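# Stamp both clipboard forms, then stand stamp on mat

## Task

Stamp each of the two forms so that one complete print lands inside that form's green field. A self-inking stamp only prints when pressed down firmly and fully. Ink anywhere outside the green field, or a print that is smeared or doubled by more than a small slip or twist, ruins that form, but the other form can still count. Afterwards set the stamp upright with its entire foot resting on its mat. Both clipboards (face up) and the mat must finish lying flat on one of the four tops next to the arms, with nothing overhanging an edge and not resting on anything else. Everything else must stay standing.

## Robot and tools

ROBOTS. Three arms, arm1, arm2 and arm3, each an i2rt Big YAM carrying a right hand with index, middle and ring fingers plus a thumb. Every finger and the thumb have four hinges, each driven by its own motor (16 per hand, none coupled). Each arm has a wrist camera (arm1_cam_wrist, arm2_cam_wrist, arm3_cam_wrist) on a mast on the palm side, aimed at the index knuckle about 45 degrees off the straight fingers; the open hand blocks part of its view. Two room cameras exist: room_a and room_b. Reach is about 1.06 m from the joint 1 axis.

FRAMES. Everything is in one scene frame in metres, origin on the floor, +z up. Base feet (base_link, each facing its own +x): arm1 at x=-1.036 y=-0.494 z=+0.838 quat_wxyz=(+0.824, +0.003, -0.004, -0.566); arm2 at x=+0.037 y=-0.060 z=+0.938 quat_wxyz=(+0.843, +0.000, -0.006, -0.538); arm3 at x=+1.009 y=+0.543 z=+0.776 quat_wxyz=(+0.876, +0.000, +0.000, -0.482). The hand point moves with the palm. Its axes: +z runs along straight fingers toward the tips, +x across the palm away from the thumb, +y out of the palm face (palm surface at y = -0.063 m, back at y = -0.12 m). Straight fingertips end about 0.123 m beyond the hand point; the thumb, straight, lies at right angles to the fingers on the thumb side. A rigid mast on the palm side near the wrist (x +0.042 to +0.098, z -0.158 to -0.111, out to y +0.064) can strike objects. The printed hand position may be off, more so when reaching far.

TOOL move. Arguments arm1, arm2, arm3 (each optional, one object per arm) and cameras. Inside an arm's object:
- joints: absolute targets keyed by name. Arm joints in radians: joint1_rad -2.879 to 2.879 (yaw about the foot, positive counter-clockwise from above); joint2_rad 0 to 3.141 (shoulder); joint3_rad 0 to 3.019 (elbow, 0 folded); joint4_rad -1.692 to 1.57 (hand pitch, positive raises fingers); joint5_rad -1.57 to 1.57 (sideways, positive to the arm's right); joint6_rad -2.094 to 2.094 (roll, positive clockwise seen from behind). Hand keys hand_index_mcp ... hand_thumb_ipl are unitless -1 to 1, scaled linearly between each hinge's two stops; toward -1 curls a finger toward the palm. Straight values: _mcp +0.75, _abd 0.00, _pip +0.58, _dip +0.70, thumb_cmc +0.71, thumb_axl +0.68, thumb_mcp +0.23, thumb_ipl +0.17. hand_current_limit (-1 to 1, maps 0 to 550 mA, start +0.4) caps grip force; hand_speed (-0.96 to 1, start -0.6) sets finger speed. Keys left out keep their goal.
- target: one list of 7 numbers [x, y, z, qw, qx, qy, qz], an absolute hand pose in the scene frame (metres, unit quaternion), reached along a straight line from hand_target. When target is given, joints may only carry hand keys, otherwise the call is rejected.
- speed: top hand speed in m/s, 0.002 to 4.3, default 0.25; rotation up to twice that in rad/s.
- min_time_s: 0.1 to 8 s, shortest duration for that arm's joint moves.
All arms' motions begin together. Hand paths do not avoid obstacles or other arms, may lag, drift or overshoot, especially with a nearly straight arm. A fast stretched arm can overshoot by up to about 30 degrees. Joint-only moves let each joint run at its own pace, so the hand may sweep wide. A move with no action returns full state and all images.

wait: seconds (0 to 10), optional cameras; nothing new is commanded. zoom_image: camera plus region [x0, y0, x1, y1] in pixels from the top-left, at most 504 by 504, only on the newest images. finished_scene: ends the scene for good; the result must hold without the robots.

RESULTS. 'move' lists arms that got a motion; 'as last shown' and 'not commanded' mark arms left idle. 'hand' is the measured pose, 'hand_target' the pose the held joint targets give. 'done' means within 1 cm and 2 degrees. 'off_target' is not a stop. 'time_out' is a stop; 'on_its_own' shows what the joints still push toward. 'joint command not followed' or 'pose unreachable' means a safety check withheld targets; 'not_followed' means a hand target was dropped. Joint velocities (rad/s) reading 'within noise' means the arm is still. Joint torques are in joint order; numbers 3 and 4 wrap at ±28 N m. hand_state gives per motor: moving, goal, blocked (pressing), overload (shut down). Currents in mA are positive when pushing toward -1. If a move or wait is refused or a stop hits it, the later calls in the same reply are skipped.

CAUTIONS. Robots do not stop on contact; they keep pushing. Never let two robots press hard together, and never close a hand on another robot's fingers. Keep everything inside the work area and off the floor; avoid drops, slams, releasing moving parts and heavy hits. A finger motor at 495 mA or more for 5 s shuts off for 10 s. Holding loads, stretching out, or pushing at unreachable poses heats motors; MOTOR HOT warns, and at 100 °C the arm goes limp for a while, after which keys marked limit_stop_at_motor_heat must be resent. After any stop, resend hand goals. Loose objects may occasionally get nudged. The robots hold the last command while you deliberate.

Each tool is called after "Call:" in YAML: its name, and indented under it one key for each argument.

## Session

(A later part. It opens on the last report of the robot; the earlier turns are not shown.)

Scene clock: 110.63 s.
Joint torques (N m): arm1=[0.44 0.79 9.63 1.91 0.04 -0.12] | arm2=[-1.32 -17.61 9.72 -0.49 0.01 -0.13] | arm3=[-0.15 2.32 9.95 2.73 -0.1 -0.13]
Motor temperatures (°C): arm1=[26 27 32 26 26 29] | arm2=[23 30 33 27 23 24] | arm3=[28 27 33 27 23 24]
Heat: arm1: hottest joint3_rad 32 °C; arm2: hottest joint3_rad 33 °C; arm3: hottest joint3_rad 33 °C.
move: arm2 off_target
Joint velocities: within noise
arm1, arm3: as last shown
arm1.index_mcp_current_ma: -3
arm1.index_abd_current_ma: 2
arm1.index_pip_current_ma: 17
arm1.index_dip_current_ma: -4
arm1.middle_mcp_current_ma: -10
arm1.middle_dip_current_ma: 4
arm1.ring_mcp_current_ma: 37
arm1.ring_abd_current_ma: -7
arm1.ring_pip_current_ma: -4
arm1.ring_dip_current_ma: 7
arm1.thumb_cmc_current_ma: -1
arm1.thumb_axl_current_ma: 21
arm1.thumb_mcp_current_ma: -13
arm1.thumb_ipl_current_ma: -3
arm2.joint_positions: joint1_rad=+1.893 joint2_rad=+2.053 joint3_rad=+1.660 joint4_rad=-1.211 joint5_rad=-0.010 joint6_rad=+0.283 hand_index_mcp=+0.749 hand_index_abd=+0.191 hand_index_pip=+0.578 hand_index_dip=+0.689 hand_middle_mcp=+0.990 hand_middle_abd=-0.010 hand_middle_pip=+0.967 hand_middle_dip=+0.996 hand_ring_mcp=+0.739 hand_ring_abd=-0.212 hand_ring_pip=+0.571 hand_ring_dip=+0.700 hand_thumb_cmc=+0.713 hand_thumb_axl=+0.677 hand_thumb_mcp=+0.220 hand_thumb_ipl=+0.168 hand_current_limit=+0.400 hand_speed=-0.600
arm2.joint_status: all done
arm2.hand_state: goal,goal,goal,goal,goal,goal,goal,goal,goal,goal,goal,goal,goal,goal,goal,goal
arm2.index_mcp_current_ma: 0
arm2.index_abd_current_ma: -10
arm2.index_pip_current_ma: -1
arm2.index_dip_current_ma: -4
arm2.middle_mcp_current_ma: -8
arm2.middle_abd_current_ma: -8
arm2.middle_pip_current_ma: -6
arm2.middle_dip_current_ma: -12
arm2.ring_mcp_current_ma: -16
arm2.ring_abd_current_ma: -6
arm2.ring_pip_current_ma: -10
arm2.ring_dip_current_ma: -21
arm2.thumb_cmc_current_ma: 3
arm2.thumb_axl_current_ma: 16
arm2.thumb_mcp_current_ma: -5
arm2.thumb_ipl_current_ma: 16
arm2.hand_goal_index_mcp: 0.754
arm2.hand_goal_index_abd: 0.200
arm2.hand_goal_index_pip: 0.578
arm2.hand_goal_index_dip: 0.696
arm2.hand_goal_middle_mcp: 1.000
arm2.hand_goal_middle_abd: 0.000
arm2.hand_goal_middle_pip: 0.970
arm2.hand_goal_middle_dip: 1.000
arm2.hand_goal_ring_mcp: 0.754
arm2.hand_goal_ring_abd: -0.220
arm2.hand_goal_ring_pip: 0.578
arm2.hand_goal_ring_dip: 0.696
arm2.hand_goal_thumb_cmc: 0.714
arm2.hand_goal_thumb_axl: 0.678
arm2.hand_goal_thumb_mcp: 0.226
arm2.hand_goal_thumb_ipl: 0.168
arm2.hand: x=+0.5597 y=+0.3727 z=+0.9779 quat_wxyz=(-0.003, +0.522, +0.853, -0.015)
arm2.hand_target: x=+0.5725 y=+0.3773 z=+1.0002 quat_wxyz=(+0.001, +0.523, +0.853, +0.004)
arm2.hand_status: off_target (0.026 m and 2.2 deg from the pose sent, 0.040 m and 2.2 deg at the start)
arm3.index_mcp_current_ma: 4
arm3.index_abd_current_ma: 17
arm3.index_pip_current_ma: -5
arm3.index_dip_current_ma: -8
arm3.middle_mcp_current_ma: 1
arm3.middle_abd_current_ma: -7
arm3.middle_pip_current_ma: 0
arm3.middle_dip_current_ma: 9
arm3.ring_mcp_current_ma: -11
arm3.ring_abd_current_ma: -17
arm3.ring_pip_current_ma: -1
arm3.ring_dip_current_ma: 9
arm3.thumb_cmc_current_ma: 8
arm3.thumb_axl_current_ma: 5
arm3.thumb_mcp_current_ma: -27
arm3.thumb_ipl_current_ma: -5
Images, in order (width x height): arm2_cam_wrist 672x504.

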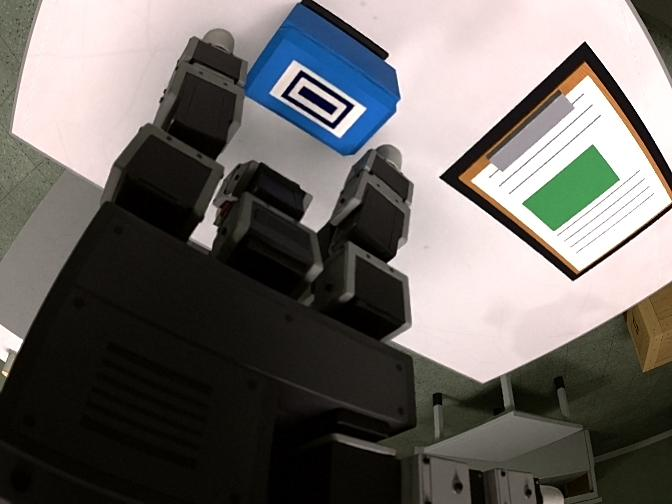

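Call:
move:
  arm2: {"target": [0.573, 0.377, 0.98, 0.001, 0.5225, 0.8526, 0.004], "speed": 0.1}
  cameras: ["arm2_cam_wrist"]

Call:
zoom_image:
  camera: "arm2_cam_wrist"
  region: [200, 0, 440, 180]

Scene clock: 112.37 s.
Joint torques (N m): arm1=[0.32 0.79 9.63 1.91 0.03 -0.12] | arm2=[-1.44 -16.21 7.99 0.21 -0.01 -0.14] | arm3=[-0.38 2.43 9.81 2.67 -0.08 -0.12]
Motor temperatures (°C): arm1=[26 27 32 26 26 29] | arm2=[23 31 33 27 23 24] | arm3=[28 27 33 27 23 24]
Heat: arm1: hottest joint3_rad 32 °C; arm2: hottest joint3_rad 33 °C; arm3: hottest joint3_rad 33 °C.
move: arm2 done
Joint velocities: within noise
arm1.joint_positions: joint1_rad=-0.559 joint2_rad=+0.596 joint3_rad=+1.412 joint4_rad=-1.322 joint5_rad=+0.086 joint6_rad=+1.013 hand_index_mcp=+0.755 hand_index_abd=+0.000 hand_index_pip=+0.577 hand_index_dip=+0.696 hand_middle_mcp=+0.755 hand_middle_abd=+0.000 hand_middle_pip=+0.577 hand_middle_dip=+0.696 hand_ring_mcp=+0.756 hand_ring_abd=+0.000 hand_ring_pip=+0.577 hand_ring_dip=+0.696 hand_thumb_cmc=+0.715 hand_thumb_axl=+0.677 hand_thumb_mcp=+0.226 hand_thumb_ipl=+0.168 hand_current_limit=+0.400 hand_speed=-0.600
arm1.joint_status: not commanded
arm1.hand_state: goal,goal,goal,goal,goal,goal,goal,goal,goal,goal,goal,goal,goal,goal,goal,goal
arm1.index_mcp_current_ma: 2
arm1.index_abd_current_ma: 3
arm1.index_pip_current_ma: 1
arm1.index_dip_current_ma: -8
arm1.middle_mcp_current_ma: -6
arm1.middle_abd_current_ma: -8
arm1.middle_pip_current_ma: 9
arm1.middle_dip_current_ma: -6
arm1.ring_mcp_current_ma: 10
arm1.ring_abd_current_ma: -12
arm1.ring_pip_current_ma: 16
arm1.ring_dip_current_ma: 12
arm1.thumb_cmc_current_ma: 18
arm1.thumb_axl_current_ma: 5
arm1.thumb_mcp_current_ma: -15
arm1.thumb_ipl_current_ma: -4
arm1.hand_goal_index_mcp: 0.754
arm1.hand_goal_index_abd: 0.000
arm1.hand_goal_index_pip: 0.576
arm1.hand_goal_index_dip: 0.696
arm1.hand_goal_middle_mcp: 0.754
arm1.hand_goal_middle_abd: 0.000
arm1.hand_goal_middle_pip: 0.576
arm1.hand_goal_middle_dip: 0.696
arm1.hand_goal_ring_mcp: 0.754
arm1.hand_goal_ring_abd: 0.000
arm1.hand_goal_ring_pip: 0.576
arm1.hand_goal_ring_dip: 0.696
arm1.hand_goal_thumb_cmc: 0.714
arm1.hand_goal_thumb_axl: 0.678
arm1.hand_goal_thumb_mcp: 0.226
arm1.hand_goal_thumb_ipl: 0.168
arm1.hand: x=-1.1829 y=-0.7024 z=+1.4206 quat_wxyz=(+0.477, +0.696, -0.508, +0.172)
arm1.hand_target: x=-1.1825 y=-0.6996 z=+1.4322 quat_wxyz=(+0.487, +0.690, -0.504, +0.177)
arm1.hand_status: not commanded
arm2.joint_positions: joint1_rad=+1.893 joint2_rad=+2.053 joint3_rad=+1.660 joint4_rad=-1.186 joint5_rad=-0.010 joint6_rad=+0.283 hand_index_mcp=+0.749 hand_index_abd=+0.191 hand_index_pip=+0.578 hand_index_dip=+0.689 hand_middle_mcp=+0.990 hand_middle_abd=-0.010 hand_middle_pip=+0.967 hand_middle_dip=+0.996 hand_ring_mcp=+0.739 hand_ring_abd=-0.212 hand_ring_pip=+0.571 hand_ring_dip=+0.700 hand_thumb_cmc=+0.713 hand_thumb_axl=+0.677 hand_thumb_mcp=+0.220 hand_thumb_ipl=+0.168 hand_current_limit=+0.400 hand_speed=-0.600
arm2.joint_status: not commanded
arm2.hand_state: goal,goal,goal,goal,goal,goal,goal,goal,goal,goal,goal,goal,goal,goal,goal,goal
arm2.index_mcp_current_ma: 6
arm2.index_abd_current_ma: -14
arm2.index_pip_current_ma: 9
arm2.index_dip_current_ma: -6
arm2.middle_mcp_current_ma: -3
arm2.middle_abd_current_ma: 4
arm2.middle_pip_current_ma: 11
arm2.middle_dip_current_ma: -16
arm2.ring_mcp_current_ma: -20
arm2.ring_abd_current_ma: -20
arm2.ring_pip_current_ma: -11
arm2.ring_dip_current_ma: -18
arm2.thumb_cmc_current_ma: -12
arm2.thumb_axl_current_ma: 16
arm2.thumb_mcp_current_ma: 12
arm2.thumb_ipl_current_ma: 4
arm2.hand_goal_index_mcp: 0.754
arm2.hand_goal_index_abd: 0.200
arm2.hand_goal_index_pip: 0.578
arm2.hand_goal_index_dip: 0.696
arm2.hand_goal_middle_mcp: 1.000
arm2.hand_goal_middle_abd: 0.000
arm2.hand_goal_middle_pip: 0.970
arm2.hand_goal_middle_dip: 1.000
arm2.hand_goal_ring_mcp: 0.754
arm2.hand_goal_ring_abd: -0.220
arm2.hand_goal_ring_pip: 0.578
arm2.hand_goal_ring_dip: 0.696
arm2.hand_goal_thumb_cmc: 0.714
arm2.hand_goal_thumb_axl: 0.678
arm2.hand_goal_thumb_mcp: 0.226
arm2.hand_goal_thumb_ipl: 0.168
arm2.hand: x=+0.5641 y=+0.3769 z=+0.9796 quat_wxyz=(+0.000, +0.522, +0.853, -0.003)
arm2.hand_target: x=+0.5729 y=+0.3767 z=+0.9801 quat_wxyz=(+0.001, +0.523, +0.853, +0.004)
arm2.hand_status: done (0.009 m and 0.8 deg from the pose sent, 0.014 m and 2.2 deg at the start)
arm3.joint_positions: joint1_rad=-0.091 joint2_rad=+0.578 joint3_rad=+1.342 joint4_rad=-1.238 joint5_rad=-0.091 joint6_rad=+0.998 hand_index_mcp=+0.757 hand_index_abd=+0.000 hand_index_pip=+0.577 hand_index_dip=+0.696 hand_middle_mcp=+0.757 hand_middle_abd=+0.001 hand_middle_pip=+0.577 hand_middle_dip=+0.696 hand_ring_mcp=+0.757 hand_ring_abd=+0.001 hand_ring_pip=+0.577 hand_ring_dip=+0.696 hand_thumb_cmc=+0.717 hand_thumb_axl=+0.677 hand_thumb_mcp=+0.226 hand_thumb_ipl=+0.168 hand_current_limit=+0.400 hand_speed=-0.600
arm3.joint_status: not commanded
arm3.hand_state: goal,goal,goal,goal,goal,goal,goal,goal,goal,goal,goal,goal,goal,goal,goal,goal
arm3.index_mcp_current_ma: 13
arm3.index_abd_current_ma: 12
arm3.index_pip_current_ma: -7
arm3.index_dip_current_ma: 7
arm3.middle_mcp_current_ma: 3
arm3.middle_abd_current_ma: -6
arm3.middle_pip_current_ma: 10
arm3.middle_dip_current_ma: 13
arm3.ring_mcp_current_ma: -4
arm3.ring_abd_current_ma: -9
arm3.ring_pip_current_ma: -12
arm3.ring_dip_current_ma: 11
arm3.thumb_cmc_current_ma: 16
arm3.thumb_axl_current_ma: 18
arm3.thumb_mcp_current_ma: 7
arm3.thumb_ipl_current_ma: -8
arm3.hand_goal_index_mcp: 0.754
arm3.hand_goal_index_abd: 0.000
arm3.hand_goal_index_pip: 0.576
arm3.hand_goal_index_dip: 0.696
arm3.hand_goal_middle_mcp: 0.754
arm3.hand_goal_middle_abd: 0.000
arm3.hand_goal_middle_pip: 0.576
arm3.hand_goal_middle_dip: 0.696
arm3.hand_goal_ring_mcp: 0.754
arm3.hand_goal_ring_abd: 0.000
arm3.hand_goal_ring_pip: 0.576
arm3.hand_goal_ring_dip: 0.696
arm3.hand_goal_thumb_cmc: 0.714
arm3.hand_goal_thumb_axl: 0.678
arm3.hand_goal_thumb_mcp: 0.226
arm3.hand_goal_thumb_ipl: 0.168
arm3.hand: x=+1.0652 y=+0.2841 z=+1.3427 quat_wxyz=(+0.359, +0.830, -0.197, +0.379)
arm3.hand_target: x=+1.0637 y=+0.2869 z=+1.3560 quat_wxyz=(+0.369, +0.822, -0.195, +0.387)
arm3.hand_status: not commanded
Images, in order (width x height): arm2_cam_wrist 672x504.

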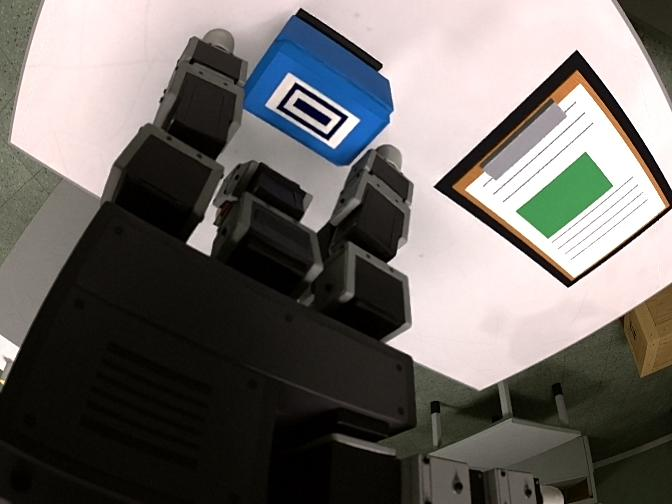

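Scaled by 2.100 from the camera's image (finer frame: 960x720).

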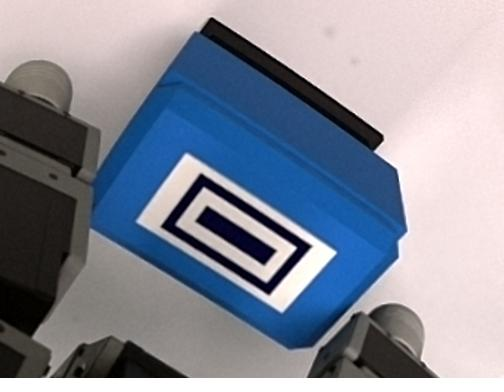

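Call:
move:
  arm2: {"target": [0.573, 0.376, 0.962, 0.001, 0.5225, 0.8526, 0.004], "speed": 0.1}
  cameras: ["arm2_cam_wrist"]

Call:
zoom_image:
  camera: "arm2_cam_wrist"
  region: [200, 0, 440, 180]

Scene clock: 113.83 s.
Joint torques (N m): arm1=[0.32 0.79 9.62 1.89 0.03 -0.12] | arm2=[-1.49 -14.97 6.69 0.31 -0.02 -0.15] | arm3=[-0.26 2.49 9.89 2.69 -0.1 -0.05]
Motor temperatures (°C): arm1=[26 27 32 26 26 29] | arm2=[23 31 32 27 23 24] | arm3=[28 27 33 27 23 24]
Heat: arm1: hottest joint3_rad 32 °C; arm2: hottest joint3_rad 32 °C; arm3: hottest joint3_rad 33 °C.
move: arm2 off_target
Joint velocities: within noise
arm1, arm3: as last shown
arm1.index_mcp_current_ma: 6
arm1.index_abd_current_ma: 12
arm1.index_pip_current_ma: 11
arm1.index_dip_current_ma: 6
arm1.middle_mcp_current_ma: 10
arm1.middle_abd_current_ma: -16
arm1.middle_dip_current_ma: -9
arm1.ring_mcp_current_ma: -8
arm1.ring_abd_current_ma: 5
arm1.ring_pip_current_ma: 8
arm1.ring_dip_current_ma: 8
arm1.thumb_cmc_current_ma: 7
arm1.thumb_axl_current_ma: 2
arm1.thumb_mcp_current_ma: -24
arm1.thumb_ipl_current_ma: 0
arm2.joint_positions: joint1_rad=+1.893 joint2_rad=+2.053 joint3_rad=+1.655 joint4_rad=-1.147 joint5_rad=-0.010 joint6_rad=+0.283 hand_index_mcp=+0.749 hand_index_abd=+0.191 hand_index_pip=+0.578 hand_index_dip=+0.689 hand_middle_mcp=+0.990 hand_middle_abd=-0.010 hand_middle_pip=+0.967 hand_middle_dip=+0.996 hand_ring_mcp=+0.739 hand_ring_abd=-0.212 hand_ring_pip=+0.571 hand_ring_dip=+0.700 hand_thumb_cmc=+0.713 hand_thumb_axl=+0.677 hand_thumb_mcp=+0.220 hand_thumb_ipl=+0.168 hand_current_limit=+0.400 hand_speed=-0.600
arm2.joint_status: not commanded
arm2.hand_state: goal,goal,goal,goal,goal,goal,goal,goal,goal,goal,goal,goal,goal,goal,goal,goal
arm2.index_mcp_current_ma: -8
arm2.index_abd_current_ma: -21
arm2.index_pip_current_ma: -3
arm2.index_dip_current_ma: -5
arm2.middle_mcp_current_ma: -3
arm2.middle_abd_current_ma: 9
arm2.middle_pip_current_ma: 8
arm2.middle_dip_current_ma: -14
arm2.ring_mcp_current_ma: -26
arm2.ring_abd_current_ma: -3
arm2.ring_pip_current_ma: -2
arm2.ring_dip_current_ma: -16
arm2.thumb_cmc_current_ma: 8
arm2.thumb_axl_current_ma: -1
arm2.thumb_mcp_current_ma: 9
arm2.thumb_ipl_current_ma: -12
arm2.hand_goal_index_mcp: 0.754
arm2.hand_goal_index_abd: 0.200
arm2.hand_goal_index_pip: 0.578
arm2.hand_goal_index_dip: 0.696
arm2.hand_goal_middle_mcp: 1.000
arm2.hand_goal_middle_abd: 0.000
arm2.hand_goal_middle_pip: 0.970
arm2.hand_goal_middle_dip: 1.000
arm2.hand_goal_ring_mcp: 0.754
arm2.hand_goal_ring_abd: -0.220
arm2.hand_goal_ring_pip: 0.578
arm2.hand_goal_ring_dip: 0.696
arm2.hand_goal_thumb_cmc: 0.714
arm2.hand_goal_thumb_axl: 0.678
arm2.hand_goal_thumb_mcp: 0.226
arm2.hand_goal_thumb_ipl: 0.168
arm2.hand: x=+0.5698 y=+0.3823 z=+0.9807 quat_wxyz=(+0.005, +0.521, +0.853, +0.014)
arm2.hand_target: x=+0.5726 y=+0.3757 z=+0.9624 quat_wxyz=(+0.001, +0.523, +0.853, +0.004)
arm2.hand_status: off_target (0.020 m and 1.2 deg from the pose sent, 0.020 m and 0.8 deg at the start)
arm3.index_mcp_current_ma: 4
arm3.index_pip_current_ma: -10
arm3.middle_mcp_current_ma: -6
arm3.middle_abd_current_ma: -20
arm3.middle_pip_current_ma: -12
arm3.middle_dip_current_ma: 6
arm3.ring_mcp_current_ma: -9
arm3.ring_abd_current_ma: -26
arm3.ring_pip_current_ma: 8
arm3.ring_dip_current_ma: -2
arm3.thumb_cmc_current_ma: -1
arm3.thumb_axl_current_ma: -6
arm3.thumb_mcp_current_ma: -5
arm3.thumb_ipl_current_ma: -9
Images, in order (width x height): arm2_cam_wrist 672x504.

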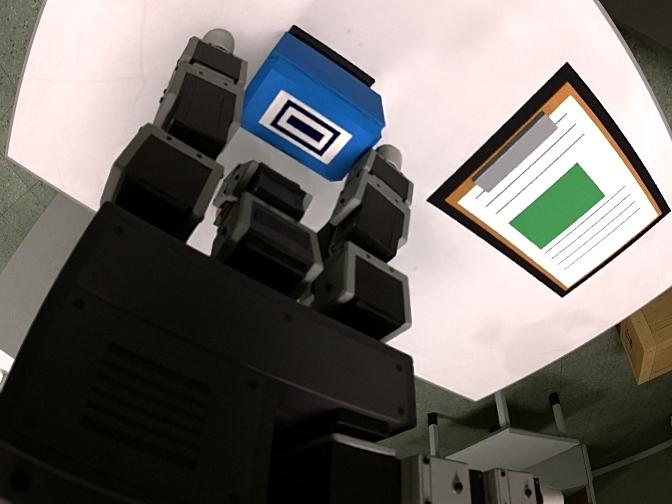

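Scaled by 2.100 from the camera's image (finer frame: 960x720).

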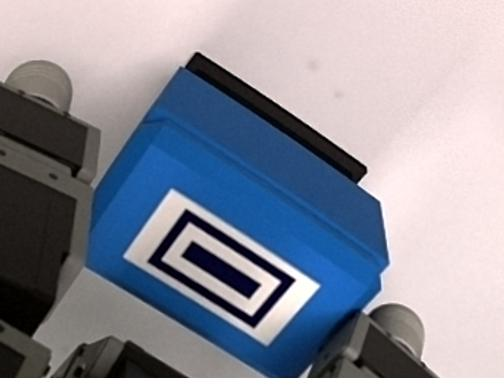

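Call:
move:
  arm2: {"target": [0.570, 0.372, 0.948, 0.0, 0.5225, 0.8526, 0.0], "speed": 0.1}
  cameras: ["arm2_cam_wrist"]

Scene clock: 117.13 s.
Joint torques (N m): arm1=[0.38 0.79 9.62 1.91 0.03 -0.12] | arm2=[-1.49 -14.33 6.61 0.34 -0.01 -0.16] | arm3=[-0.15 2.26 9.91 2.89 -0.08 -0.09]
Motor temperatures (°C): arm1=[26 27 32 26 26 29] | arm2=[23 31 32 27 23 24] | arm3=[28 27 33 27 23 24]
Heat: arm1: hottest joint3_rad 32 °C; arm2: hottest joint3_rad 32 °C; arm3: hottest joint3_rad 33 °C.
move: arm2 off_target
Joint velocities: within noise
arm1, arm3: as last shown
arm1.index_mcp_current_ma: 4
arm1.index_abd_current_ma: 1
arm1.index_pip_current_ma: 17
arm1.index_dip_current_ma: 8
arm1.middle_mcp_current_ma: -2
arm1.middle_abd_current_ma: -19
arm1.middle_dip_current_ma: 7
arm1.ring_mcp_current_ma: 23
arm1.ring_abd_current_ma: -12
arm1.ring_dip_current_ma: 15
arm1.thumb_cmc_current_ma: 11
arm1.thumb_axl_current_ma: 1
arm1.thumb_mcp_current_ma: -3
arm1.thumb_ipl_current_ma: -12
arm2.joint_positions: joint1_rad=+1.892 joint2_rad=+2.054 joint3_rad=+1.630 joint4_rad=-1.124 joint5_rad=-0.010 joint6_rad=+0.283 hand_index_mcp=+0.749 hand_index_abd=+0.212 hand_index_pip=+0.578 hand_index_dip=+0.699 hand_middle_mcp=+0.990 hand_middle_abd=-0.008 hand_middle_pip=+0.967 hand_middle_dip=+0.996 hand_ring_mcp=+0.739 hand_ring_abd=-0.212 hand_ring_pip=+0.571 hand_ring_dip=+0.700 hand_thumb_cmc=+0.713 hand_thumb_axl=+0.677 hand_thumb_mcp=+0.220 hand_thumb_ipl=+0.168 hand_current_limit=+0.400 hand_speed=-0.600
arm2.joint_status: not commanded
arm2.hand_state: goal,goal,goal,goal,goal,goal,goal,goal,goal,goal,goal,goal,goal,goal,goal,goal
arm2.index_mcp_current_ma: -7
arm2.index_abd_current_ma: 7
arm2.index_pip_current_ma: -11
arm2.index_dip_current_ma: 8
arm2.middle_mcp_current_ma: 17
arm2.middle_abd_current_ma: -8
arm2.middle_pip_current_ma: 8
arm2.middle_dip_current_ma: -7
arm2.ring_mcp_current_ma: -27
arm2.ring_abd_current_ma: 5
arm2.ring_pip_current_ma: -16
arm2.ring_dip_current_ma: -10
arm2.thumb_cmc_current_ma: 22
arm2.thumb_axl_current_ma: 0
arm2.thumb_mcp_current_ma: -4
arm2.thumb_ipl_current_ma: 11
arm2.hand_goal_index_mcp: 0.754
arm2.hand_goal_index_abd: 0.200
arm2.hand_goal_index_pip: 0.578
arm2.hand_goal_index_dip: 0.696
arm2.hand_goal_middle_mcp: 1.000
arm2.hand_goal_middle_abd: 0.000
arm2.hand_goal_middle_pip: 0.970
arm2.hand_goal_middle_dip: 1.000
arm2.hand_goal_ring_mcp: 0.754
arm2.hand_goal_ring_abd: -0.220
arm2.hand_goal_ring_pip: 0.578
arm2.hand_goal_ring_dip: 0.696
arm2.hand_goal_thumb_cmc: 0.714
arm2.hand_goal_thumb_axl: 0.678
arm2.hand_goal_thumb_mcp: 0.226
arm2.hand_goal_thumb_ipl: 0.168
arm2.hand: x=+0.5671 y=+0.3788 z=+0.9713 quat_wxyz=(+0.004, +0.522, +0.853, +0.013)
arm2.hand_target: x=+0.5693 y=+0.3716 z=+0.9485 quat_wxyz=(+0.000, +0.523, +0.853, +0.000)
arm2.hand_status: off_target (0.024 m and 1.5 deg from the pose sent, 0.034 m and 1.6 deg at the start)
arm3.index_mcp_current_ma: 5
arm3.index_abd_current_ma: 14
arm3.index_pip_current_ma: -2
arm3.index_dip_current_ma: -6
arm3.middle_mcp_current_ma: 4
arm3.middle_abd_current_ma: -18
arm3.middle_pip_current_ma: 4
arm3.middle_dip_current_ma: 5
arm3.ring_mcp_current_ma: 0
arm3.ring_abd_current_ma: -14
arm3.ring_pip_current_ma: -2
arm3.ring_dip_current_ma: 20
arm3.thumb_cmc_current_ma: 11
arm3.thumb_axl_current_ma: 15
arm3.thumb_mcp_current_ma: 4
arm3.thumb_ipl_current_ma: 13
Images, in order (width x height): arm2_cam_wrist 672x504.

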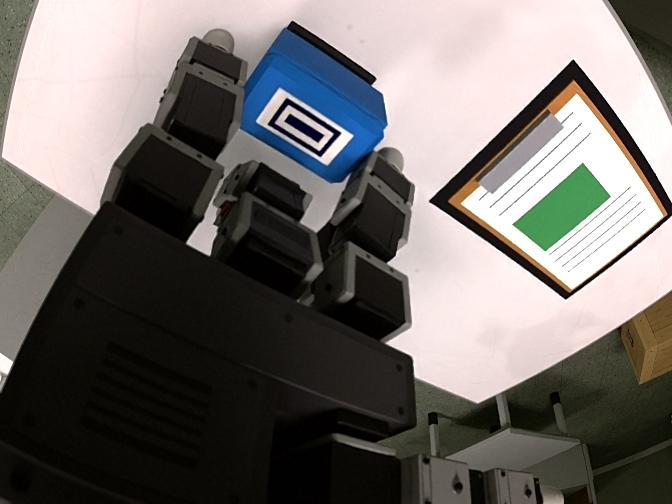

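Call:
move:
  arm2: {"joints": {"hand_index_abd": -0.1, "hand_ring_abd": 0.08, "hand_speed": -0.85}}
  cameras: ["arm2_cam_wrist"]

Scene clock: 119.03 s.
Joint torques (N m): arm1=[0.32 0.79 9.63 1.89 0.03 -0.12] | arm2=[-1.38 -14.33 6.63 0.32 -0.01 -0.16] | arm3=[-0.79 2.73 9.91 2.69 -0.05 -0.11]
Motor temperatures (°C): arm1=[26 27 32 26 26 29] | arm2=[23 31 32 27 23 24] | arm3=[28 27 33 27 23 24]
Heat: arm1: hottest joint3_rad 32 °C; arm2: hottest joint3_rad 32 °C; arm3: hottest joint3_rad 33 °C.
move: arm2 off_target
Joint velocities: within noise
arm1, arm3: as last shown
arm1.index_mcp_current_ma: -5
arm1.index_abd_current_ma: 5
arm1.index_pip_current_ma: 3
arm1.index_dip_current_ma: -15
arm1.middle_mcp_current_ma: -3
arm1.middle_abd_current_ma: -4
arm1.middle_pip_current_ma: 10
arm1.middle_dip_current_ma: 9
arm1.ring_mcp_current_ma: -1
arm1.ring_abd_current_ma: -16
arm1.ring_pip_current_ma: -6
arm1.ring_dip_current_ma: 18
arm1.thumb_cmc_current_ma: -13
arm1.thumb_axl_current_ma: -6
arm1.thumb_mcp_current_ma: 4
arm1.thumb_ipl_current_ma: 2
arm2.joint_positions: joint1_rad=+1.891 joint2_rad=+2.054 joint3_rad=+1.630 joint4_rad=-1.123 joint5_rad=-0.010 joint6_rad=+0.283 hand_index_mcp=+0.753 hand_index_abd=+0.192 hand_index_pip=+0.583 hand_index_dip=+0.696 hand_middle_mcp=+0.990 hand_middle_abd=-0.007 hand_middle_pip=+0.967 hand_middle_dip=+0.996 hand_ring_mcp=+0.739 hand_ring_abd=-0.161 hand_ring_pip=+0.571 hand_ring_dip=+0.699 hand_thumb_cmc=+0.713 hand_thumb_axl=+0.677 hand_thumb_mcp=+0.220 hand_thumb_ipl=+0.168 hand_current_limit=+0.400 hand_speed=-0.850
arm2.joint_status: hand_index_abd off_target (ended at +0.192, target -0.100); hand_ring_abd off_target (ended at -0.161, target +0.080); the others done
arm2.hand_state: goal,blocked,goal,goal,goal,goal,goal,goal,goal,blocked,goal,goal,goal,goal,goal,goal
arm2.index_mcp_current_ma: 0
arm2.index_abd_current_ma: 162
arm2.index_pip_current_ma: 6
arm2.index_dip_current_ma: -15
arm2.middle_mcp_current_ma: -4
arm2.middle_abd_current_ma: -7
arm2.middle_pip_current_ma: 13
arm2.middle_dip_current_ma: -24
arm2.ring_mcp_current_ma: -4
arm2.ring_abd_current_ma: -135
arm2.ring_pip_current_ma: -1
arm2.ring_dip_current_ma: -11
arm2.thumb_cmc_current_ma: -1
arm2.thumb_axl_current_ma: -1
arm2.thumb_mcp_current_ma: -15
arm2.thumb_ipl_current_ma: -14
arm2.hand_goal_index_mcp: 0.754
arm2.hand_goal_index_abd: -0.100
arm2.hand_goal_index_pip: 0.578
arm2.hand_goal_index_dip: 0.696
arm2.hand_goal_middle_mcp: 1.000
arm2.hand_goal_middle_abd: 0.000
arm2.hand_goal_middle_pip: 0.970
arm2.hand_goal_middle_dip: 1.000
arm2.hand_goal_ring_mcp: 0.754
arm2.hand_goal_ring_abd: 0.080
arm2.hand_goal_ring_pip: 0.578
arm2.hand_goal_ring_dip: 0.696
arm2.hand_goal_thumb_cmc: 0.714
arm2.hand_goal_thumb_axl: 0.678
arm2.hand_goal_thumb_mcp: 0.226
arm2.hand_goal_thumb_ipl: 0.168
arm2.hand: x=+0.5675 y=+0.3784 z=+0.9714 quat_wxyz=(+0.004, +0.522, +0.853, +0.013)
arm2.hand_target: x=+0.5693 y=+0.3716 z=+0.9485 quat_wxyz=(+0.000, +0.523, +0.853, +0.000)
arm2.hand_status: not commanded
arm3.index_mcp_current_ma: 20
arm3.index_abd_current_ma: 13
arm3.index_pip_current_ma: -7
arm3.index_dip_current_ma: -14
arm3.middle_mcp_current_ma: -2
arm3.middle_abd_current_ma: -13
arm3.middle_pip_current_ma: -14
arm3.middle_dip_current_ma: 8
arm3.ring_mcp_current_ma: -9
arm3.ring_abd_current_ma: -11
arm3.ring_pip_current_ma: -7
arm3.ring_dip_current_ma: 2
arm3.thumb_cmc_current_ma: 4
arm3.thumb_axl_current_ma: 12
arm3.thumb_mcp_current_ma: -8
arm3.thumb_ipl_current_ma: -9
Images, in order (width x height): arm2_cam_wrist 672x504.

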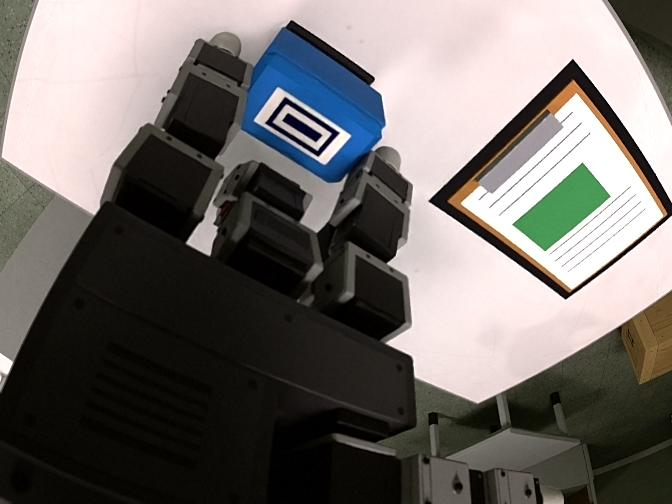

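Call:
zoom_image:
  camera: "arm2_cam_wrist"
  region: [150, 10, 450, 250]

Scaled by 1.680 from the camera's image (finer frame: 960x720).

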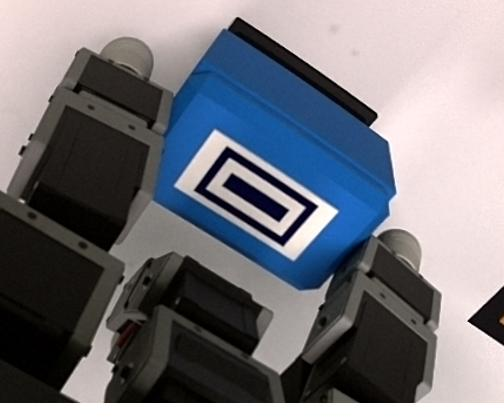

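Call:
move:
  arm2: {"joints": {"hand_index_abd": 0.24, "hand_ring_abd": -0.22, "hand_speed": -0.7}}

Call:
move:
  arm2: {"target": [0.557, 0.364, 0.945, 0.0, 0.5225, 0.8526, 0.0], "speed": 0.1}
  cameras: ["arm2_cam_wrist"]

Scene clock: 120.87 s.
Joint torques (N m): arm1=[0.32 0.79 9.62 1.91 0.03 -0.12] | arm2=[-1.44 -14.39 6.63 0.31 0 -0.16] | arm3=[-0.44 2.2 9.94 2.85 -0.08 -0.08]
Motor temperatures (°C): arm1=[26 27 32 26 26 29] | arm2=[23 31 32 27 23 24] | arm3=[28 27 33 27 23 24]
Heat: arm1: hottest joint3_rad 32 °C; arm2: hottest joint3_rad 32 °C; arm3: hottest joint3_rad 33 °C.
move: arm2 done
Joint velocities: within noise
arm1, arm3: as last shown
arm1.index_mcp_current_ma: -19
arm1.index_abd_current_ma: 17
arm1.index_pip_current_ma: 12
arm1.index_dip_current_ma: -6
arm1.middle_mcp_current_ma: -6
arm1.middle_abd_current_ma: -17
arm1.middle_pip_current_ma: 12
arm1.middle_dip_current_ma: -3
arm1.ring_mcp_current_ma: 10
arm1.ring_abd_current_ma: -8
arm1.ring_pip_current_ma: 0
arm1.ring_dip_current_ma: 9
arm1.thumb_cmc_current_ma: 5
arm1.thumb_axl_current_ma: 7
arm1.thumb_mcp_current_ma: 11
arm1.thumb_ipl_current_ma: -7
arm2.joint_positions: joint1_rad=+1.891 joint2_rad=+2.054 joint3_rad=+1.630 joint4_rad=-1.122 joint5_rad=-0.010 joint6_rad=+0.283 hand_index_mcp=+0.749 hand_index_abd=+0.224 hand_index_pip=+0.581 hand_index_dip=+0.696 hand_middle_mcp=+0.990 hand_middle_abd=-0.010 hand_middle_pip=+0.967 hand_middle_dip=+0.996 hand_ring_mcp=+0.740 hand_ring_abd=-0.204 hand_ring_pip=+0.571 hand_ring_dip=+0.699 hand_thumb_cmc=+0.713 hand_thumb_axl=+0.677 hand_thumb_mcp=+0.220 hand_thumb_ipl=+0.168 hand_current_limit=+0.400 hand_speed=-0.700
arm2.joint_status: all done
arm2.hand_state: goal,goal,goal,goal,goal,goal,goal,goal,goal,goal,goal,goal,goal,goal,goal,goal
arm2.index_mcp_current_ma: -2
arm2.index_abd_current_ma: 4
arm2.index_pip_current_ma: -25
arm2.index_dip_current_ma: -1
arm2.middle_mcp_current_ma: 7
arm2.middle_abd_current_ma: -13
arm2.middle_pip_current_ma: 1
arm2.middle_dip_current_ma: -10
arm2.ring_mcp_current_ma: -9
arm2.ring_abd_current_ma: -2
arm2.ring_pip_current_ma: -13
arm2.ring_dip_current_ma: -23
arm2.thumb_cmc_current_ma: 8
arm2.thumb_axl_current_ma: 16
arm2.thumb_mcp_current_ma: -8
arm2.thumb_ipl_current_ma: 23
arm2.hand_goal_index_mcp: 0.754
arm2.hand_goal_index_abd: 0.240
arm2.hand_goal_index_pip: 0.578
arm2.hand_goal_index_dip: 0.696
arm2.hand_goal_middle_mcp: 1.000
arm2.hand_goal_middle_abd: 0.000
arm2.hand_goal_middle_pip: 0.970
arm2.hand_goal_middle_dip: 1.000
arm2.hand_goal_ring_mcp: 0.754
arm2.hand_goal_ring_abd: -0.220
arm2.hand_goal_ring_pip: 0.578
arm2.hand_goal_ring_dip: 0.696
arm2.hand_goal_thumb_cmc: 0.714
arm2.hand_goal_thumb_axl: 0.678
arm2.hand_goal_thumb_mcp: 0.226
arm2.hand_goal_thumb_ipl: 0.168
arm2.hand: x=+0.5678 y=+0.3784 z=+0.9712 quat_wxyz=(+0.004, +0.522, +0.853, +0.013)
arm2.hand_target: x=+0.5693 y=+0.3716 z=+0.9484 quat_wxyz=(+0.000, +0.523, +0.853, +0.000)
arm2.hand_status: not commanded
arm3.index_mcp_current_ma: 6
arm3.index_abd_current_ma: 7
arm3.index_pip_current_ma: -5
arm3.index_dip_current_ma: -7
arm3.middle_mcp_current_ma: -1
arm3.middle_abd_current_ma: -6
arm3.middle_pip_current_ma: -12
arm3.middle_dip_current_ma: 7
arm3.ring_mcp_current_ma: 6
arm3.ring_abd_current_ma: -13
arm3.ring_pip_current_ma: -8
arm3.ring_dip_current_ma: -1
arm3.thumb_cmc_current_ma: 0
arm3.thumb_axl_current_ma: 15
arm3.thumb_mcp_current_ma: 1
arm3.thumb_ipl_current_ma: -1
pictures: none

Scene clock: 121.83 s.
Joint torques (N m): arm1=[0.32 0.79 9.63 1.91 0.03 -0.11] | arm2=[-0.91 -16.32 5.87 0.13 0.13 -0.11] | arm3=[-0.03 2.55 9.91 2.63 -0.11 -0.1]
Motor temperatures (°C): arm1=[26 27 32 26 26 29] | arm2=[23 31 32 27 23 24] | arm3=[28 27 33 27 23 24]
Heat: arm1: hottest joint3_rad 32 °C; arm2: hottest joint3_rad 32 °C; arm3: hottest joint3_rad 33 °C.
move: arm2 done
Joint velocities: within noise
arm1, arm3: as last shown
arm1.index_mcp_current_ma: 4
arm1.index_abd_current_ma: -21
arm1.index_pip_current_ma: 6
arm1.index_dip_current_ma: -2
arm1.middle_mcp_current_ma: 2
arm1.middle_abd_current_ma: -5
arm1.middle_pip_current_ma: 1
arm1.middle_dip_current_ma: -4
arm1.ring_abd_current_ma: -10
arm1.ring_pip_current_ma: 33
arm1.ring_dip_current_ma: 10
arm1.thumb_cmc_current_ma: 13
arm1.thumb_axl_current_ma: 8
arm1.thumb_mcp_current_ma: -27
arm1.thumb_ipl_current_ma: -22
arm2.joint_positions: joint1_rad=+1.891 joint2_rad=+2.054 joint3_rad=+1.577 joint4_rad=-1.088 joint5_rad=-0.013 joint6_rad=+0.283 hand_index_mcp=+0.749 hand_index_abd=+0.245 hand_index_pip=+0.578 hand_index_dip=+0.696 hand_middle_mcp=+0.990 hand_middle_abd=-0.008 hand_middle_pip=+0.967 hand_middle_dip=+0.996 hand_ring_mcp=+0.739 hand_ring_abd=-0.255 hand_ring_pip=+0.571 hand_ring_dip=+0.693 hand_thumb_cmc=+0.713 hand_thumb_axl=+0.677 hand_thumb_mcp=+0.220 hand_thumb_ipl=+0.168 hand_current_limit=+0.400 hand_speed=-0.700
arm2.joint_status: not commanded
arm2.hand_state: goal,goal,goal,goal,goal,goal,goal,goal,goal,blocked,goal,goal,goal,goal,goal,goal
arm2.index_mcp_current_ma: -3
arm2.index_abd_current_ma: -9
arm2.index_pip_current_ma: -1
arm2.index_dip_current_ma: 16
arm2.middle_mcp_current_ma: 2
arm2.middle_abd_current_ma: -10
arm2.middle_pip_current_ma: -10
arm2.middle_dip_current_ma: 9
arm2.ring_mcp_current_ma: -22
arm2.ring_abd_current_ma: -37
arm2.ring_pip_current_ma: -12
arm2.ring_dip_current_ma: -6
arm2.thumb_cmc_current_ma: 1
arm2.thumb_axl_current_ma: 24
arm2.thumb_mcp_current_ma: 3
arm2.thumb_ipl_current_ma: -12
arm2.hand_goal_index_mcp: 0.754
arm2.hand_goal_index_abd: 0.240
arm2.hand_goal_index_pip: 0.578
arm2.hand_goal_index_dip: 0.696
arm2.hand_goal_middle_mcp: 1.000
arm2.hand_goal_middle_abd: 0.000
arm2.hand_goal_middle_pip: 0.970
arm2.hand_goal_middle_dip: 1.000
arm2.hand_goal_ring_mcp: 0.754
arm2.hand_goal_ring_abd: -0.220
arm2.hand_goal_ring_pip: 0.578
arm2.hand_goal_ring_dip: 0.696
arm2.hand_goal_thumb_cmc: 0.714
arm2.hand_goal_thumb_axl: 0.678
arm2.hand_goal_thumb_mcp: 0.226
arm2.hand_goal_thumb_ipl: 0.168
arm2.hand: x=+0.5578 y=+0.3694 z=+0.9513 quat_wxyz=(+0.000, +0.522, +0.853, +0.004)
arm2.hand_target: x=+0.5569 y=+0.3639 z=+0.9449 quat_wxyz=(+0.000, +0.523, +0.853, +0.000)
arm2.hand_status: done (0.008 m and 0.5 deg from the pose sent, 0.032 m and 1.6 deg at the start)
arm3.index_mcp_current_ma: 14
arm3.index_abd_current_ma: 16
arm3.index_pip_current_ma: 0
arm3.index_dip_current_ma: -1
arm3.middle_mcp_current_ma: -5
arm3.middle_abd_current_ma: -3
arm3.middle_pip_current_ma: 23
arm3.middle_dip_current_ma: 8
arm3.ring_mcp_current_ma: 2
arm3.ring_abd_current_ma: -10
arm3.ring_pip_current_ma: -10
arm3.ring_dip_current_ma: 2
arm3.thumb_cmc_current_ma: 5
arm3.thumb_axl_current_ma: 1
arm3.thumb_mcp_current_ma: -5
arm3.thumb_ipl_current_ma: -14
Images, in order (width x height): arm2_cam_wrist 672x504.

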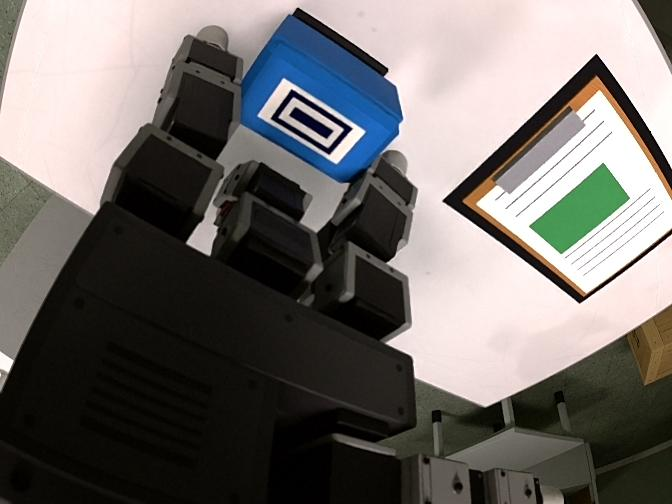

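Call:
move:
  arm2: {"joints": {"hand_index_abd": 0.28, "hand_ring_abd": -0.28}}

Call:
move:
  arm2: {"target": [0.555, 0.366, 0.978, 0.0, 0.5225, 0.8526, 0.0], "speed": 0.1}
  cameras: ["arm2_cam_wrist"]

Scene clock: 123.80 s.
Joint torques (N m): arm1=[0.32 0.79 9.63 1.91 0.03 -0.12] | arm2=[-0.97 -16.26 6.32 0.1 0.14 -0.11] | arm3=[-0.21 2.43 9.91 2.8 -0.09 -0.1]
Motor temperatures (°C): arm1=[26 27 32 26 26 29] | arm2=[23 31 32 27 23 24] | arm3=[28 27 33 27 23 24]
Heat: arm1: hottest joint3_rad 32 °C; arm2: hottest joint3_rad 32 °C; arm3: hottest joint3_rad 33 °C.
move: arm2 done
Joint velocities: within noise
arm1, arm3: as last shown
arm1.index_mcp_current_ma: -4
arm1.index_abd_current_ma: -8
arm1.index_pip_current_ma: 21
arm1.index_dip_current_ma: -5
arm1.middle_mcp_current_ma: -9
arm1.middle_abd_current_ma: -16
arm1.middle_pip_current_ma: 15
arm1.middle_dip_current_ma: 3
arm1.ring_mcp_current_ma: 1
arm1.ring_abd_current_ma: 14
arm1.ring_pip_current_ma: 3
arm1.ring_dip_current_ma: 14
arm1.thumb_cmc_current_ma: 2
arm1.thumb_mcp_current_ma: -13
arm1.thumb_ipl_current_ma: -7
arm2.joint_positions: joint1_rad=+1.891 joint2_rad=+2.054 joint3_rad=+1.570 joint4_rad=-1.088 joint5_rad=-0.013 joint6_rad=+0.283 hand_index_mcp=+0.749 hand_index_abd=+0.262 hand_index_pip=+0.578 hand_index_dip=+0.696 hand_middle_mcp=+0.990 hand_middle_abd=-0.007 hand_middle_pip=+0.967 hand_middle_dip=+0.996 hand_ring_mcp=+0.739 hand_ring_abd=-0.280 hand_ring_pip=+0.571 hand_ring_dip=+0.693 hand_thumb_cmc=+0.713 hand_thumb_axl=+0.677 hand_thumb_mcp=+0.220 hand_thumb_ipl=+0.168 hand_current_limit=+0.400 hand_speed=-0.700
arm2.joint_status: all done
arm2.hand_state: goal,goal,goal,goal,goal,goal,goal,goal,goal,goal,goal,goal,goal,goal,goal,goal
arm2.index_mcp_current_ma: 1
arm2.index_abd_current_ma: -9
arm2.index_pip_current_ma: 0
arm2.index_dip_current_ma: 2
arm2.middle_mcp_current_ma: -12
arm2.middle_abd_current_ma: 2
arm2.middle_pip_current_ma: -2
arm2.middle_dip_current_ma: -14
arm2.ring_mcp_current_ma: -26
arm2.ring_abd_current_ma: 10
arm2.ring_pip_current_ma: 3
arm2.ring_dip_current_ma: -17
arm2.thumb_cmc_current_ma: 0
arm2.thumb_axl_current_ma: 7
arm2.thumb_mcp_current_ma: 1
arm2.thumb_ipl_current_ma: 1
arm2.hand_goal_index_mcp: 0.754
arm2.hand_goal_index_abd: 0.280
arm2.hand_goal_index_pip: 0.578
arm2.hand_goal_index_dip: 0.696
arm2.hand_goal_middle_mcp: 1.000
arm2.hand_goal_middle_abd: 0.000
arm2.hand_goal_middle_pip: 0.970
arm2.hand_goal_middle_dip: 1.000
arm2.hand_goal_ring_mcp: 0.754
arm2.hand_goal_ring_abd: -0.280
arm2.hand_goal_ring_pip: 0.578
arm2.hand_goal_ring_dip: 0.696
arm2.hand_goal_thumb_cmc: 0.714
arm2.hand_goal_thumb_axl: 0.678
arm2.hand_goal_thumb_mcp: 0.226
arm2.hand_goal_thumb_ipl: 0.168
arm2.hand: x=+0.5558 y=+0.3676 z=+0.9486 quat_wxyz=(+0.000, +0.522, +0.853, +0.001)
arm2.hand_target: x=+0.5570 y=+0.3640 z=+0.9450 quat_wxyz=(+0.000, +0.523, +0.853, +0.000)
arm2.hand_status: not commanded
arm3.index_mcp_current_ma: 5
arm3.index_abd_current_ma: 14
arm3.index_pip_current_ma: 6
arm3.index_dip_current_ma: -17
arm3.middle_mcp_current_ma: -8
arm3.middle_pip_current_ma: 9
arm3.middle_dip_current_ma: 13
arm3.ring_mcp_current_ma: -19
arm3.ring_abd_current_ma: -6
arm3.ring_pip_current_ma: 12
arm3.ring_dip_current_ma: 6
arm3.thumb_cmc_current_ma: 7
arm3.thumb_axl_current_ma: 0
arm3.thumb_mcp_current_ma: 4
arm3.thumb_ipl_current_ma: -15
pictures: none

Scene clock: 124.87 s.
Joint torques (N m): arm1=[0.32 0.79 9.63 1.91 0.03 -0.12] | arm2=[-0.56 -16.91 8.58 -0.47 0.14 -0.07] | arm3=[-0.56 2.37 9.74 2.73 -0.04 -0.12]
Motor temperatures (°C): arm1=[26 27 32 26 26 29] | arm2=[23 31 32 27 23 24] | arm3=[28 27 33 27 23 24]
Heat: arm1: hottest joint3_rad 32 °C; arm2: hottest joint3_rad 32 °C; arm3: hottest joint3_rad 33 °C.
move: arm2 off_target
Joint velocities: within noise
arm1, arm3: as last shown
arm1.index_mcp_current_ma: -1
arm1.index_abd_current_ma: -5
arm1.index_pip_current_ma: 11
arm1.index_dip_current_ma: -1
arm1.middle_mcp_current_ma: -14
arm1.middle_abd_current_ma: -25
arm1.middle_pip_current_ma: 18
arm1.middle_dip_current_ma: -6
arm1.ring_mcp_current_ma: -12
arm1.ring_abd_current_ma: 1
arm1.ring_pip_current_ma: 5
arm1.ring_dip_current_ma: 10
arm1.thumb_cmc_current_ma: 13
arm1.thumb_axl_current_ma: 9
arm1.thumb_ipl_current_ma: -2
arm2.joint_positions: joint1_rad=+1.891 joint2_rad=+2.026 joint3_rad=+1.570 joint4_rad=-1.142 joint5_rad=-0.013 joint6_rad=+0.283 hand_index_mcp=+0.749 hand_index_abd=+0.262 hand_index_pip=+0.578 hand_index_dip=+0.696 hand_middle_mcp=+0.990 hand_middle_abd=-0.007 hand_middle_pip=+0.967 hand_middle_dip=+0.996 hand_ring_mcp=+0.739 hand_ring_abd=-0.269 hand_ring_pip=+0.571 hand_ring_dip=+0.693 hand_thumb_cmc=+0.713 hand_thumb_axl=+0.677 hand_thumb_mcp=+0.220 hand_thumb_ipl=+0.168 hand_current_limit=+0.400 hand_speed=-0.700
arm2.joint_status: not commanded
arm2.hand_state: goal,goal,goal,goal,goal,goal,goal,goal,goal,goal,goal,goal,goal,goal,goal,goal
arm2.index_mcp_current_ma: 15
arm2.index_abd_current_ma: -17
arm2.index_pip_current_ma: -18
arm2.index_dip_current_ma: -10
arm2.middle_mcp_current_ma: 7
arm2.middle_abd_current_ma: -3
arm2.middle_pip_current_ma: 15
arm2.middle_dip_current_ma: -7
arm2.ring_mcp_current_ma: -28
arm2.ring_abd_current_ma: -7
arm2.ring_pip_current_ma: 5
arm2.ring_dip_current_ma: -21
arm2.thumb_cmc_current_ma: 7
arm2.thumb_axl_current_ma: 19
arm2.thumb_mcp_current_ma: 3
arm2.thumb_ipl_current_ma: 0
arm2.hand_goal_index_mcp: 0.754
arm2.hand_goal_index_abd: 0.280
arm2.hand_goal_index_pip: 0.578
arm2.hand_goal_index_dip: 0.696
arm2.hand_goal_middle_mcp: 1.000
arm2.hand_goal_middle_abd: 0.000
arm2.hand_goal_middle_pip: 0.970
arm2.hand_goal_middle_dip: 1.000
arm2.hand_goal_ring_mcp: 0.754
arm2.hand_goal_ring_abd: -0.280
arm2.hand_goal_ring_pip: 0.578
arm2.hand_goal_ring_dip: 0.696
arm2.hand_goal_thumb_cmc: 0.714
arm2.hand_goal_thumb_axl: 0.678
arm2.hand_goal_thumb_mcp: 0.226
arm2.hand_goal_thumb_ipl: 0.168
arm2.hand: x=+0.5482 y=+0.3606 z=+0.9626 quat_wxyz=(-0.004, +0.522, +0.853, -0.011)
arm2.hand_target: x=+0.5548 y=+0.3658 z=+0.9780 quat_wxyz=(+0.000, +0.522, +0.853, +0.000)
arm2.hand_status: off_target (0.018 m and 1.4 deg from the pose sent, 0.029 m and 0.2 deg at the start)
arm3.index_mcp_current_ma: 23
arm3.index_abd_current_ma: 11
arm3.index_pip_current_ma: -2
arm3.index_dip_current_ma: -1
arm3.middle_mcp_current_ma: -1
arm3.middle_abd_current_ma: -15
arm3.middle_pip_current_ma: 5
arm3.middle_dip_current_ma: 10
arm3.ring_mcp_current_ma: -3
arm3.ring_abd_current_ma: -2
arm3.ring_pip_current_ma: -5
arm3.ring_dip_current_ma: 11
arm3.thumb_cmc_current_ma: 15
arm3.thumb_axl_current_ma: 17
arm3.thumb_ipl_current_ma: -13
Images, in order (width x height): arm2_cam_wrist 672x504.

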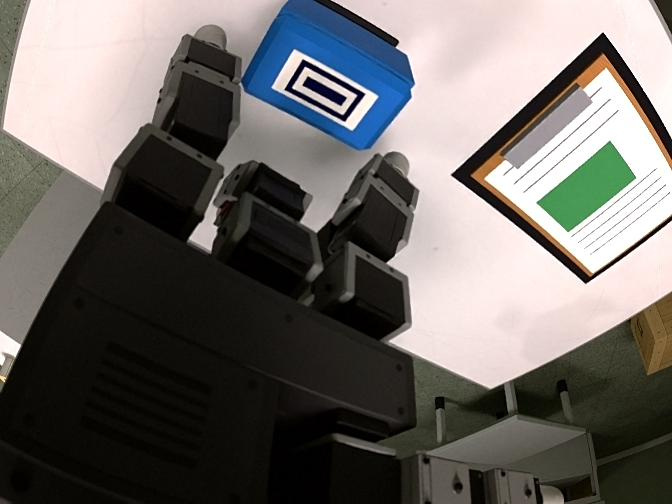

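Call:
move:
  arm2: {"target": [0.563, 0.374, 0.982, 0.0, 0.5225, 0.8526, 0.0], "speed": 0.1}
  cameras: ["arm2_cam_wrist"]

Scene clock: 127.07 s.
Joint torques (N m): arm1=[0.38 0.79 9.62 1.91 0.03 -0.12] | arm2=[-0.56 -15.27 9.55 -0.46 0.14 -0.07] | arm3=[-0.32 3.02 9.92 2.56 -0.11 -0.08]
Motor temperatures (°C): arm1=[26 27 32 26 26 29] | arm2=[23 31 32 27 23 24] | arm3=[28 27 33 27 23 24]
Heat: arm1: hottest joint3_rad 32 °C; arm2: hottest joint3_rad 32 °C; arm3: hottest joint3_rad 33 °C.
move: arm2 off_target
Joint velocities: within noise
arm1.joint_positions: joint1_rad=-0.559 joint2_rad=+0.596 joint3_rad=+1.412 joint4_rad=-1.322 joint5_rad=+0.086 joint6_rad=+1.013 hand_index_mcp=+0.755 hand_index_abd=+0.000 hand_index_pip=+0.577 hand_index_dip=+0.696 hand_middle_mcp=+0.755 hand_middle_abd=+0.000 hand_middle_pip=+0.577 hand_middle_dip=+0.696 hand_ring_mcp=+0.756 hand_ring_abd=+0.000 hand_ring_pip=+0.577 hand_ring_dip=+0.696 hand_thumb_cmc=+0.715 hand_thumb_axl=+0.677 hand_thumb_mcp=+0.226 hand_thumb_ipl=+0.168 hand_current_limit=+0.400 hand_speed=-0.600
arm1.joint_status: not commanded
arm1.hand_state: goal,goal,goal,goal,goal,goal,goal,goal,goal,goal,goal,goal,goal,goal,goal,goal
arm1.index_mcp_current_ma: -7
arm1.index_abd_current_ma: -3
arm1.index_pip_current_ma: 21
arm1.index_dip_current_ma: -14
arm1.middle_mcp_current_ma: 10
arm1.middle_abd_current_ma: -1
arm1.middle_pip_current_ma: 25
arm1.middle_dip_current_ma: 10
arm1.ring_mcp_current_ma: 8
arm1.ring_abd_current_ma: -6
arm1.ring_pip_current_ma: 14
arm1.ring_dip_current_ma: 17
arm1.thumb_cmc_current_ma: -2
arm1.thumb_axl_current_ma: 11
arm1.thumb_mcp_current_ma: -3
arm1.thumb_ipl_current_ma: -3
arm1.hand_goal_index_mcp: 0.754
arm1.hand_goal_index_abd: 0.000
arm1.hand_goal_index_pip: 0.576
arm1.hand_goal_index_dip: 0.696
arm1.hand_goal_middle_mcp: 0.754
arm1.hand_goal_middle_abd: 0.000
arm1.hand_goal_middle_pip: 0.576
arm1.hand_goal_middle_dip: 0.696
arm1.hand_goal_ring_mcp: 0.754
arm1.hand_goal_ring_abd: 0.000
arm1.hand_goal_ring_pip: 0.576
arm1.hand_goal_ring_dip: 0.696
arm1.hand_goal_thumb_cmc: 0.714
arm1.hand_goal_thumb_axl: 0.678
arm1.hand_goal_thumb_mcp: 0.226
arm1.hand_goal_thumb_ipl: 0.168
arm1.hand: x=-1.1829 y=-0.7024 z=+1.4206 quat_wxyz=(+0.477, +0.696, -0.508, +0.172)
arm1.hand_target: x=-1.1825 y=-0.6996 z=+1.4322 quat_wxyz=(+0.487, +0.690, -0.504, +0.177)
arm1.hand_status: not commanded
arm2.joint_positions: joint1_rad=+1.891 joint2_rad=+2.026 joint3_rad=+1.609 joint4_rad=-1.168 joint5_rad=-0.013 joint6_rad=+0.283 hand_index_mcp=+0.749 hand_index_abd=+0.262 hand_index_pip=+0.578 hand_index_dip=+0.696 hand_middle_mcp=+0.990 hand_middle_abd=-0.007 hand_middle_pip=+0.967 hand_middle_dip=+0.996 hand_ring_mcp=+0.740 hand_ring_abd=-0.269 hand_ring_pip=+0.571 hand_ring_dip=+0.693 hand_thumb_cmc=+0.713 hand_thumb_axl=+0.677 hand_thumb_mcp=+0.220 hand_thumb_ipl=+0.168 hand_current_limit=+0.400 hand_speed=-0.700
arm2.joint_status: not commanded
arm2.hand_state: goal,goal,goal,goal,goal,goal,goal,goal,goal,goal,goal,goal,goal,goal,goal,goal
arm2.index_mcp_current_ma: 2
arm2.index_abd_current_ma: 7
arm2.index_pip_current_ma: 11
arm2.index_dip_current_ma: 4
arm2.middle_mcp_current_ma: -20
arm2.middle_abd_current_ma: -19
arm2.middle_pip_current_ma: 22
arm2.middle_dip_current_ma: -20
arm2.ring_mcp_current_ma: -16
arm2.ring_abd_current_ma: 0
arm2.ring_pip_current_ma: -18
arm2.ring_dip_current_ma: -8
arm2.thumb_cmc_current_ma: 9
arm2.thumb_axl_current_ma: -6
arm2.thumb_mcp_current_ma: -1
arm2.thumb_ipl_current_ma: 26
arm2.hand_goal_index_mcp: 0.754
arm2.hand_goal_index_abd: 0.280
arm2.hand_goal_index_pip: 0.578
arm2.hand_goal_index_dip: 0.696
arm2.hand_goal_middle_mcp: 1.000
arm2.hand_goal_middle_abd: 0.000
arm2.hand_goal_middle_pip: 0.970
arm2.hand_goal_middle_dip: 1.000
arm2.hand_goal_ring_mcp: 0.754
arm2.hand_goal_ring_abd: -0.280
arm2.hand_goal_ring_pip: 0.578
arm2.hand_goal_ring_dip: 0.696
arm2.hand_goal_thumb_cmc: 0.714
arm2.hand_goal_thumb_axl: 0.678
arm2.hand_goal_thumb_mcp: 0.226
arm2.hand_goal_thumb_ipl: 0.168
arm2.hand: x=+0.5548 y=+0.3671 z=+0.9769 quat_wxyz=(-0.002, +0.522, +0.853, -0.005)
arm2.hand_target: x=+0.5628 y=+0.3738 z=+0.9821 quat_wxyz=(+0.000, +0.522, +0.853, +0.000)
arm2.hand_status: off_target (0.012 m and 0.7 deg from the pose sent, 0.028 m and 1.4 deg at the start)
arm3.joint_positions: joint1_rad=-0.091 joint2_rad=+0.578 joint3_rad=+1.342 joint4_rad=-1.238 joint5_rad=-0.091 joint6_rad=+0.998 hand_index_mcp=+0.757 hand_index_abd=+0.000 hand_index_pip=+0.577 hand_index_dip=+0.696 hand_middle_mcp=+0.757 hand_middle_abd=+0.001 hand_middle_pip=+0.577 hand_middle_dip=+0.696 hand_ring_mcp=+0.757 hand_ring_abd=+0.001 hand_ring_pip=+0.577 hand_ring_dip=+0.696 hand_thumb_cmc=+0.717 hand_thumb_axl=+0.677 hand_thumb_mcp=+0.226 hand_thumb_ipl=+0.168 hand_current_limit=+0.400 hand_speed=-0.600
arm3.joint_status: not commanded
arm3.hand_state: goal,goal,goal,goal,goal,goal,goal,goal,goal,goal,goal,goal,goal,goal,goal,goal
arm3.index_mcp_current_ma: 21
arm3.index_abd_current_ma: 11
arm3.index_pip_current_ma: -3
arm3.index_dip_current_ma: -9
arm3.middle_mcp_current_ma: 4
arm3.middle_abd_current_ma: -17
arm3.middle_pip_current_ma: 16
arm3.middle_dip_current_ma: 5
arm3.ring_mcp_current_ma: -2
arm3.ring_abd_current_ma: 4
arm3.ring_pip_current_ma: -3
arm3.ring_dip_current_ma: -7
arm3.thumb_cmc_current_ma: -7
arm3.thumb_axl_current_ma: 21
arm3.thumb_mcp_current_ma: -15
arm3.thumb_ipl_current_ma: -12
arm3.hand_goal_index_mcp: 0.754
arm3.hand_goal_index_abd: 0.000
arm3.hand_goal_index_pip: 0.576
arm3.hand_goal_index_dip: 0.696
arm3.hand_goal_middle_mcp: 0.754
arm3.hand_goal_middle_abd: 0.000
arm3.hand_goal_middle_pip: 0.576
arm3.hand_goal_middle_dip: 0.696
arm3.hand_goal_ring_mcp: 0.754
arm3.hand_goal_ring_abd: 0.000
arm3.hand_goal_ring_pip: 0.576
arm3.hand_goal_ring_dip: 0.696
arm3.hand_goal_thumb_cmc: 0.714
arm3.hand_goal_thumb_axl: 0.678
arm3.hand_goal_thumb_mcp: 0.226
arm3.hand_goal_thumb_ipl: 0.168
arm3.hand: x=+1.0652 y=+0.2841 z=+1.3427 quat_wxyz=(+0.359, +0.830, -0.197, +0.379)
arm3.hand_target: x=+1.0637 y=+0.2869 z=+1.3560 quat_wxyz=(+0.369, +0.822, -0.195, +0.387)
arm3.hand_status: not commanded
Images, in order (width x height): arm2_cam_wrist 672x504.

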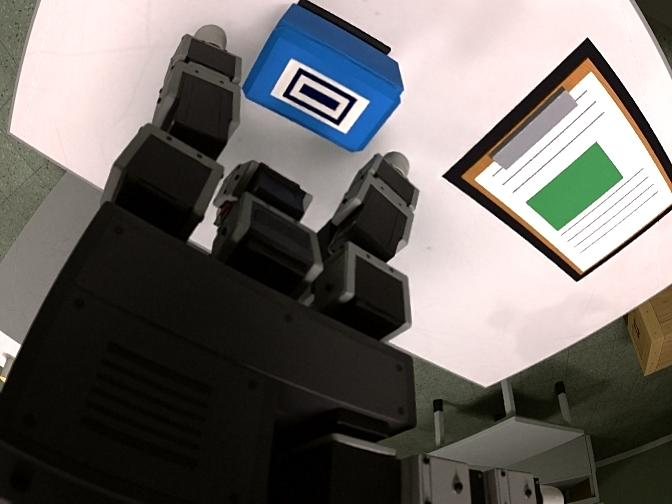

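Call:
zoom_image:
  camera: "arm2_cam_wrist"
  region: [220, 0, 430, 180]

Scaled by 2.400 from the camera's image (finer frame: 960x720).

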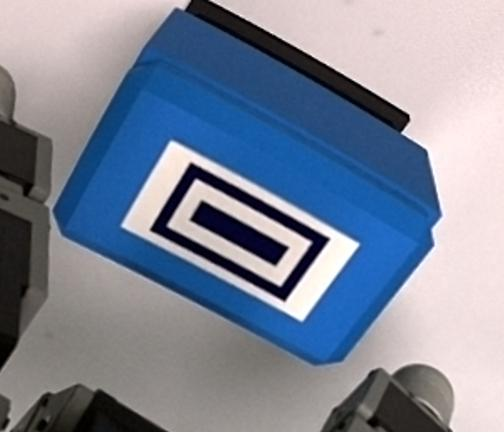

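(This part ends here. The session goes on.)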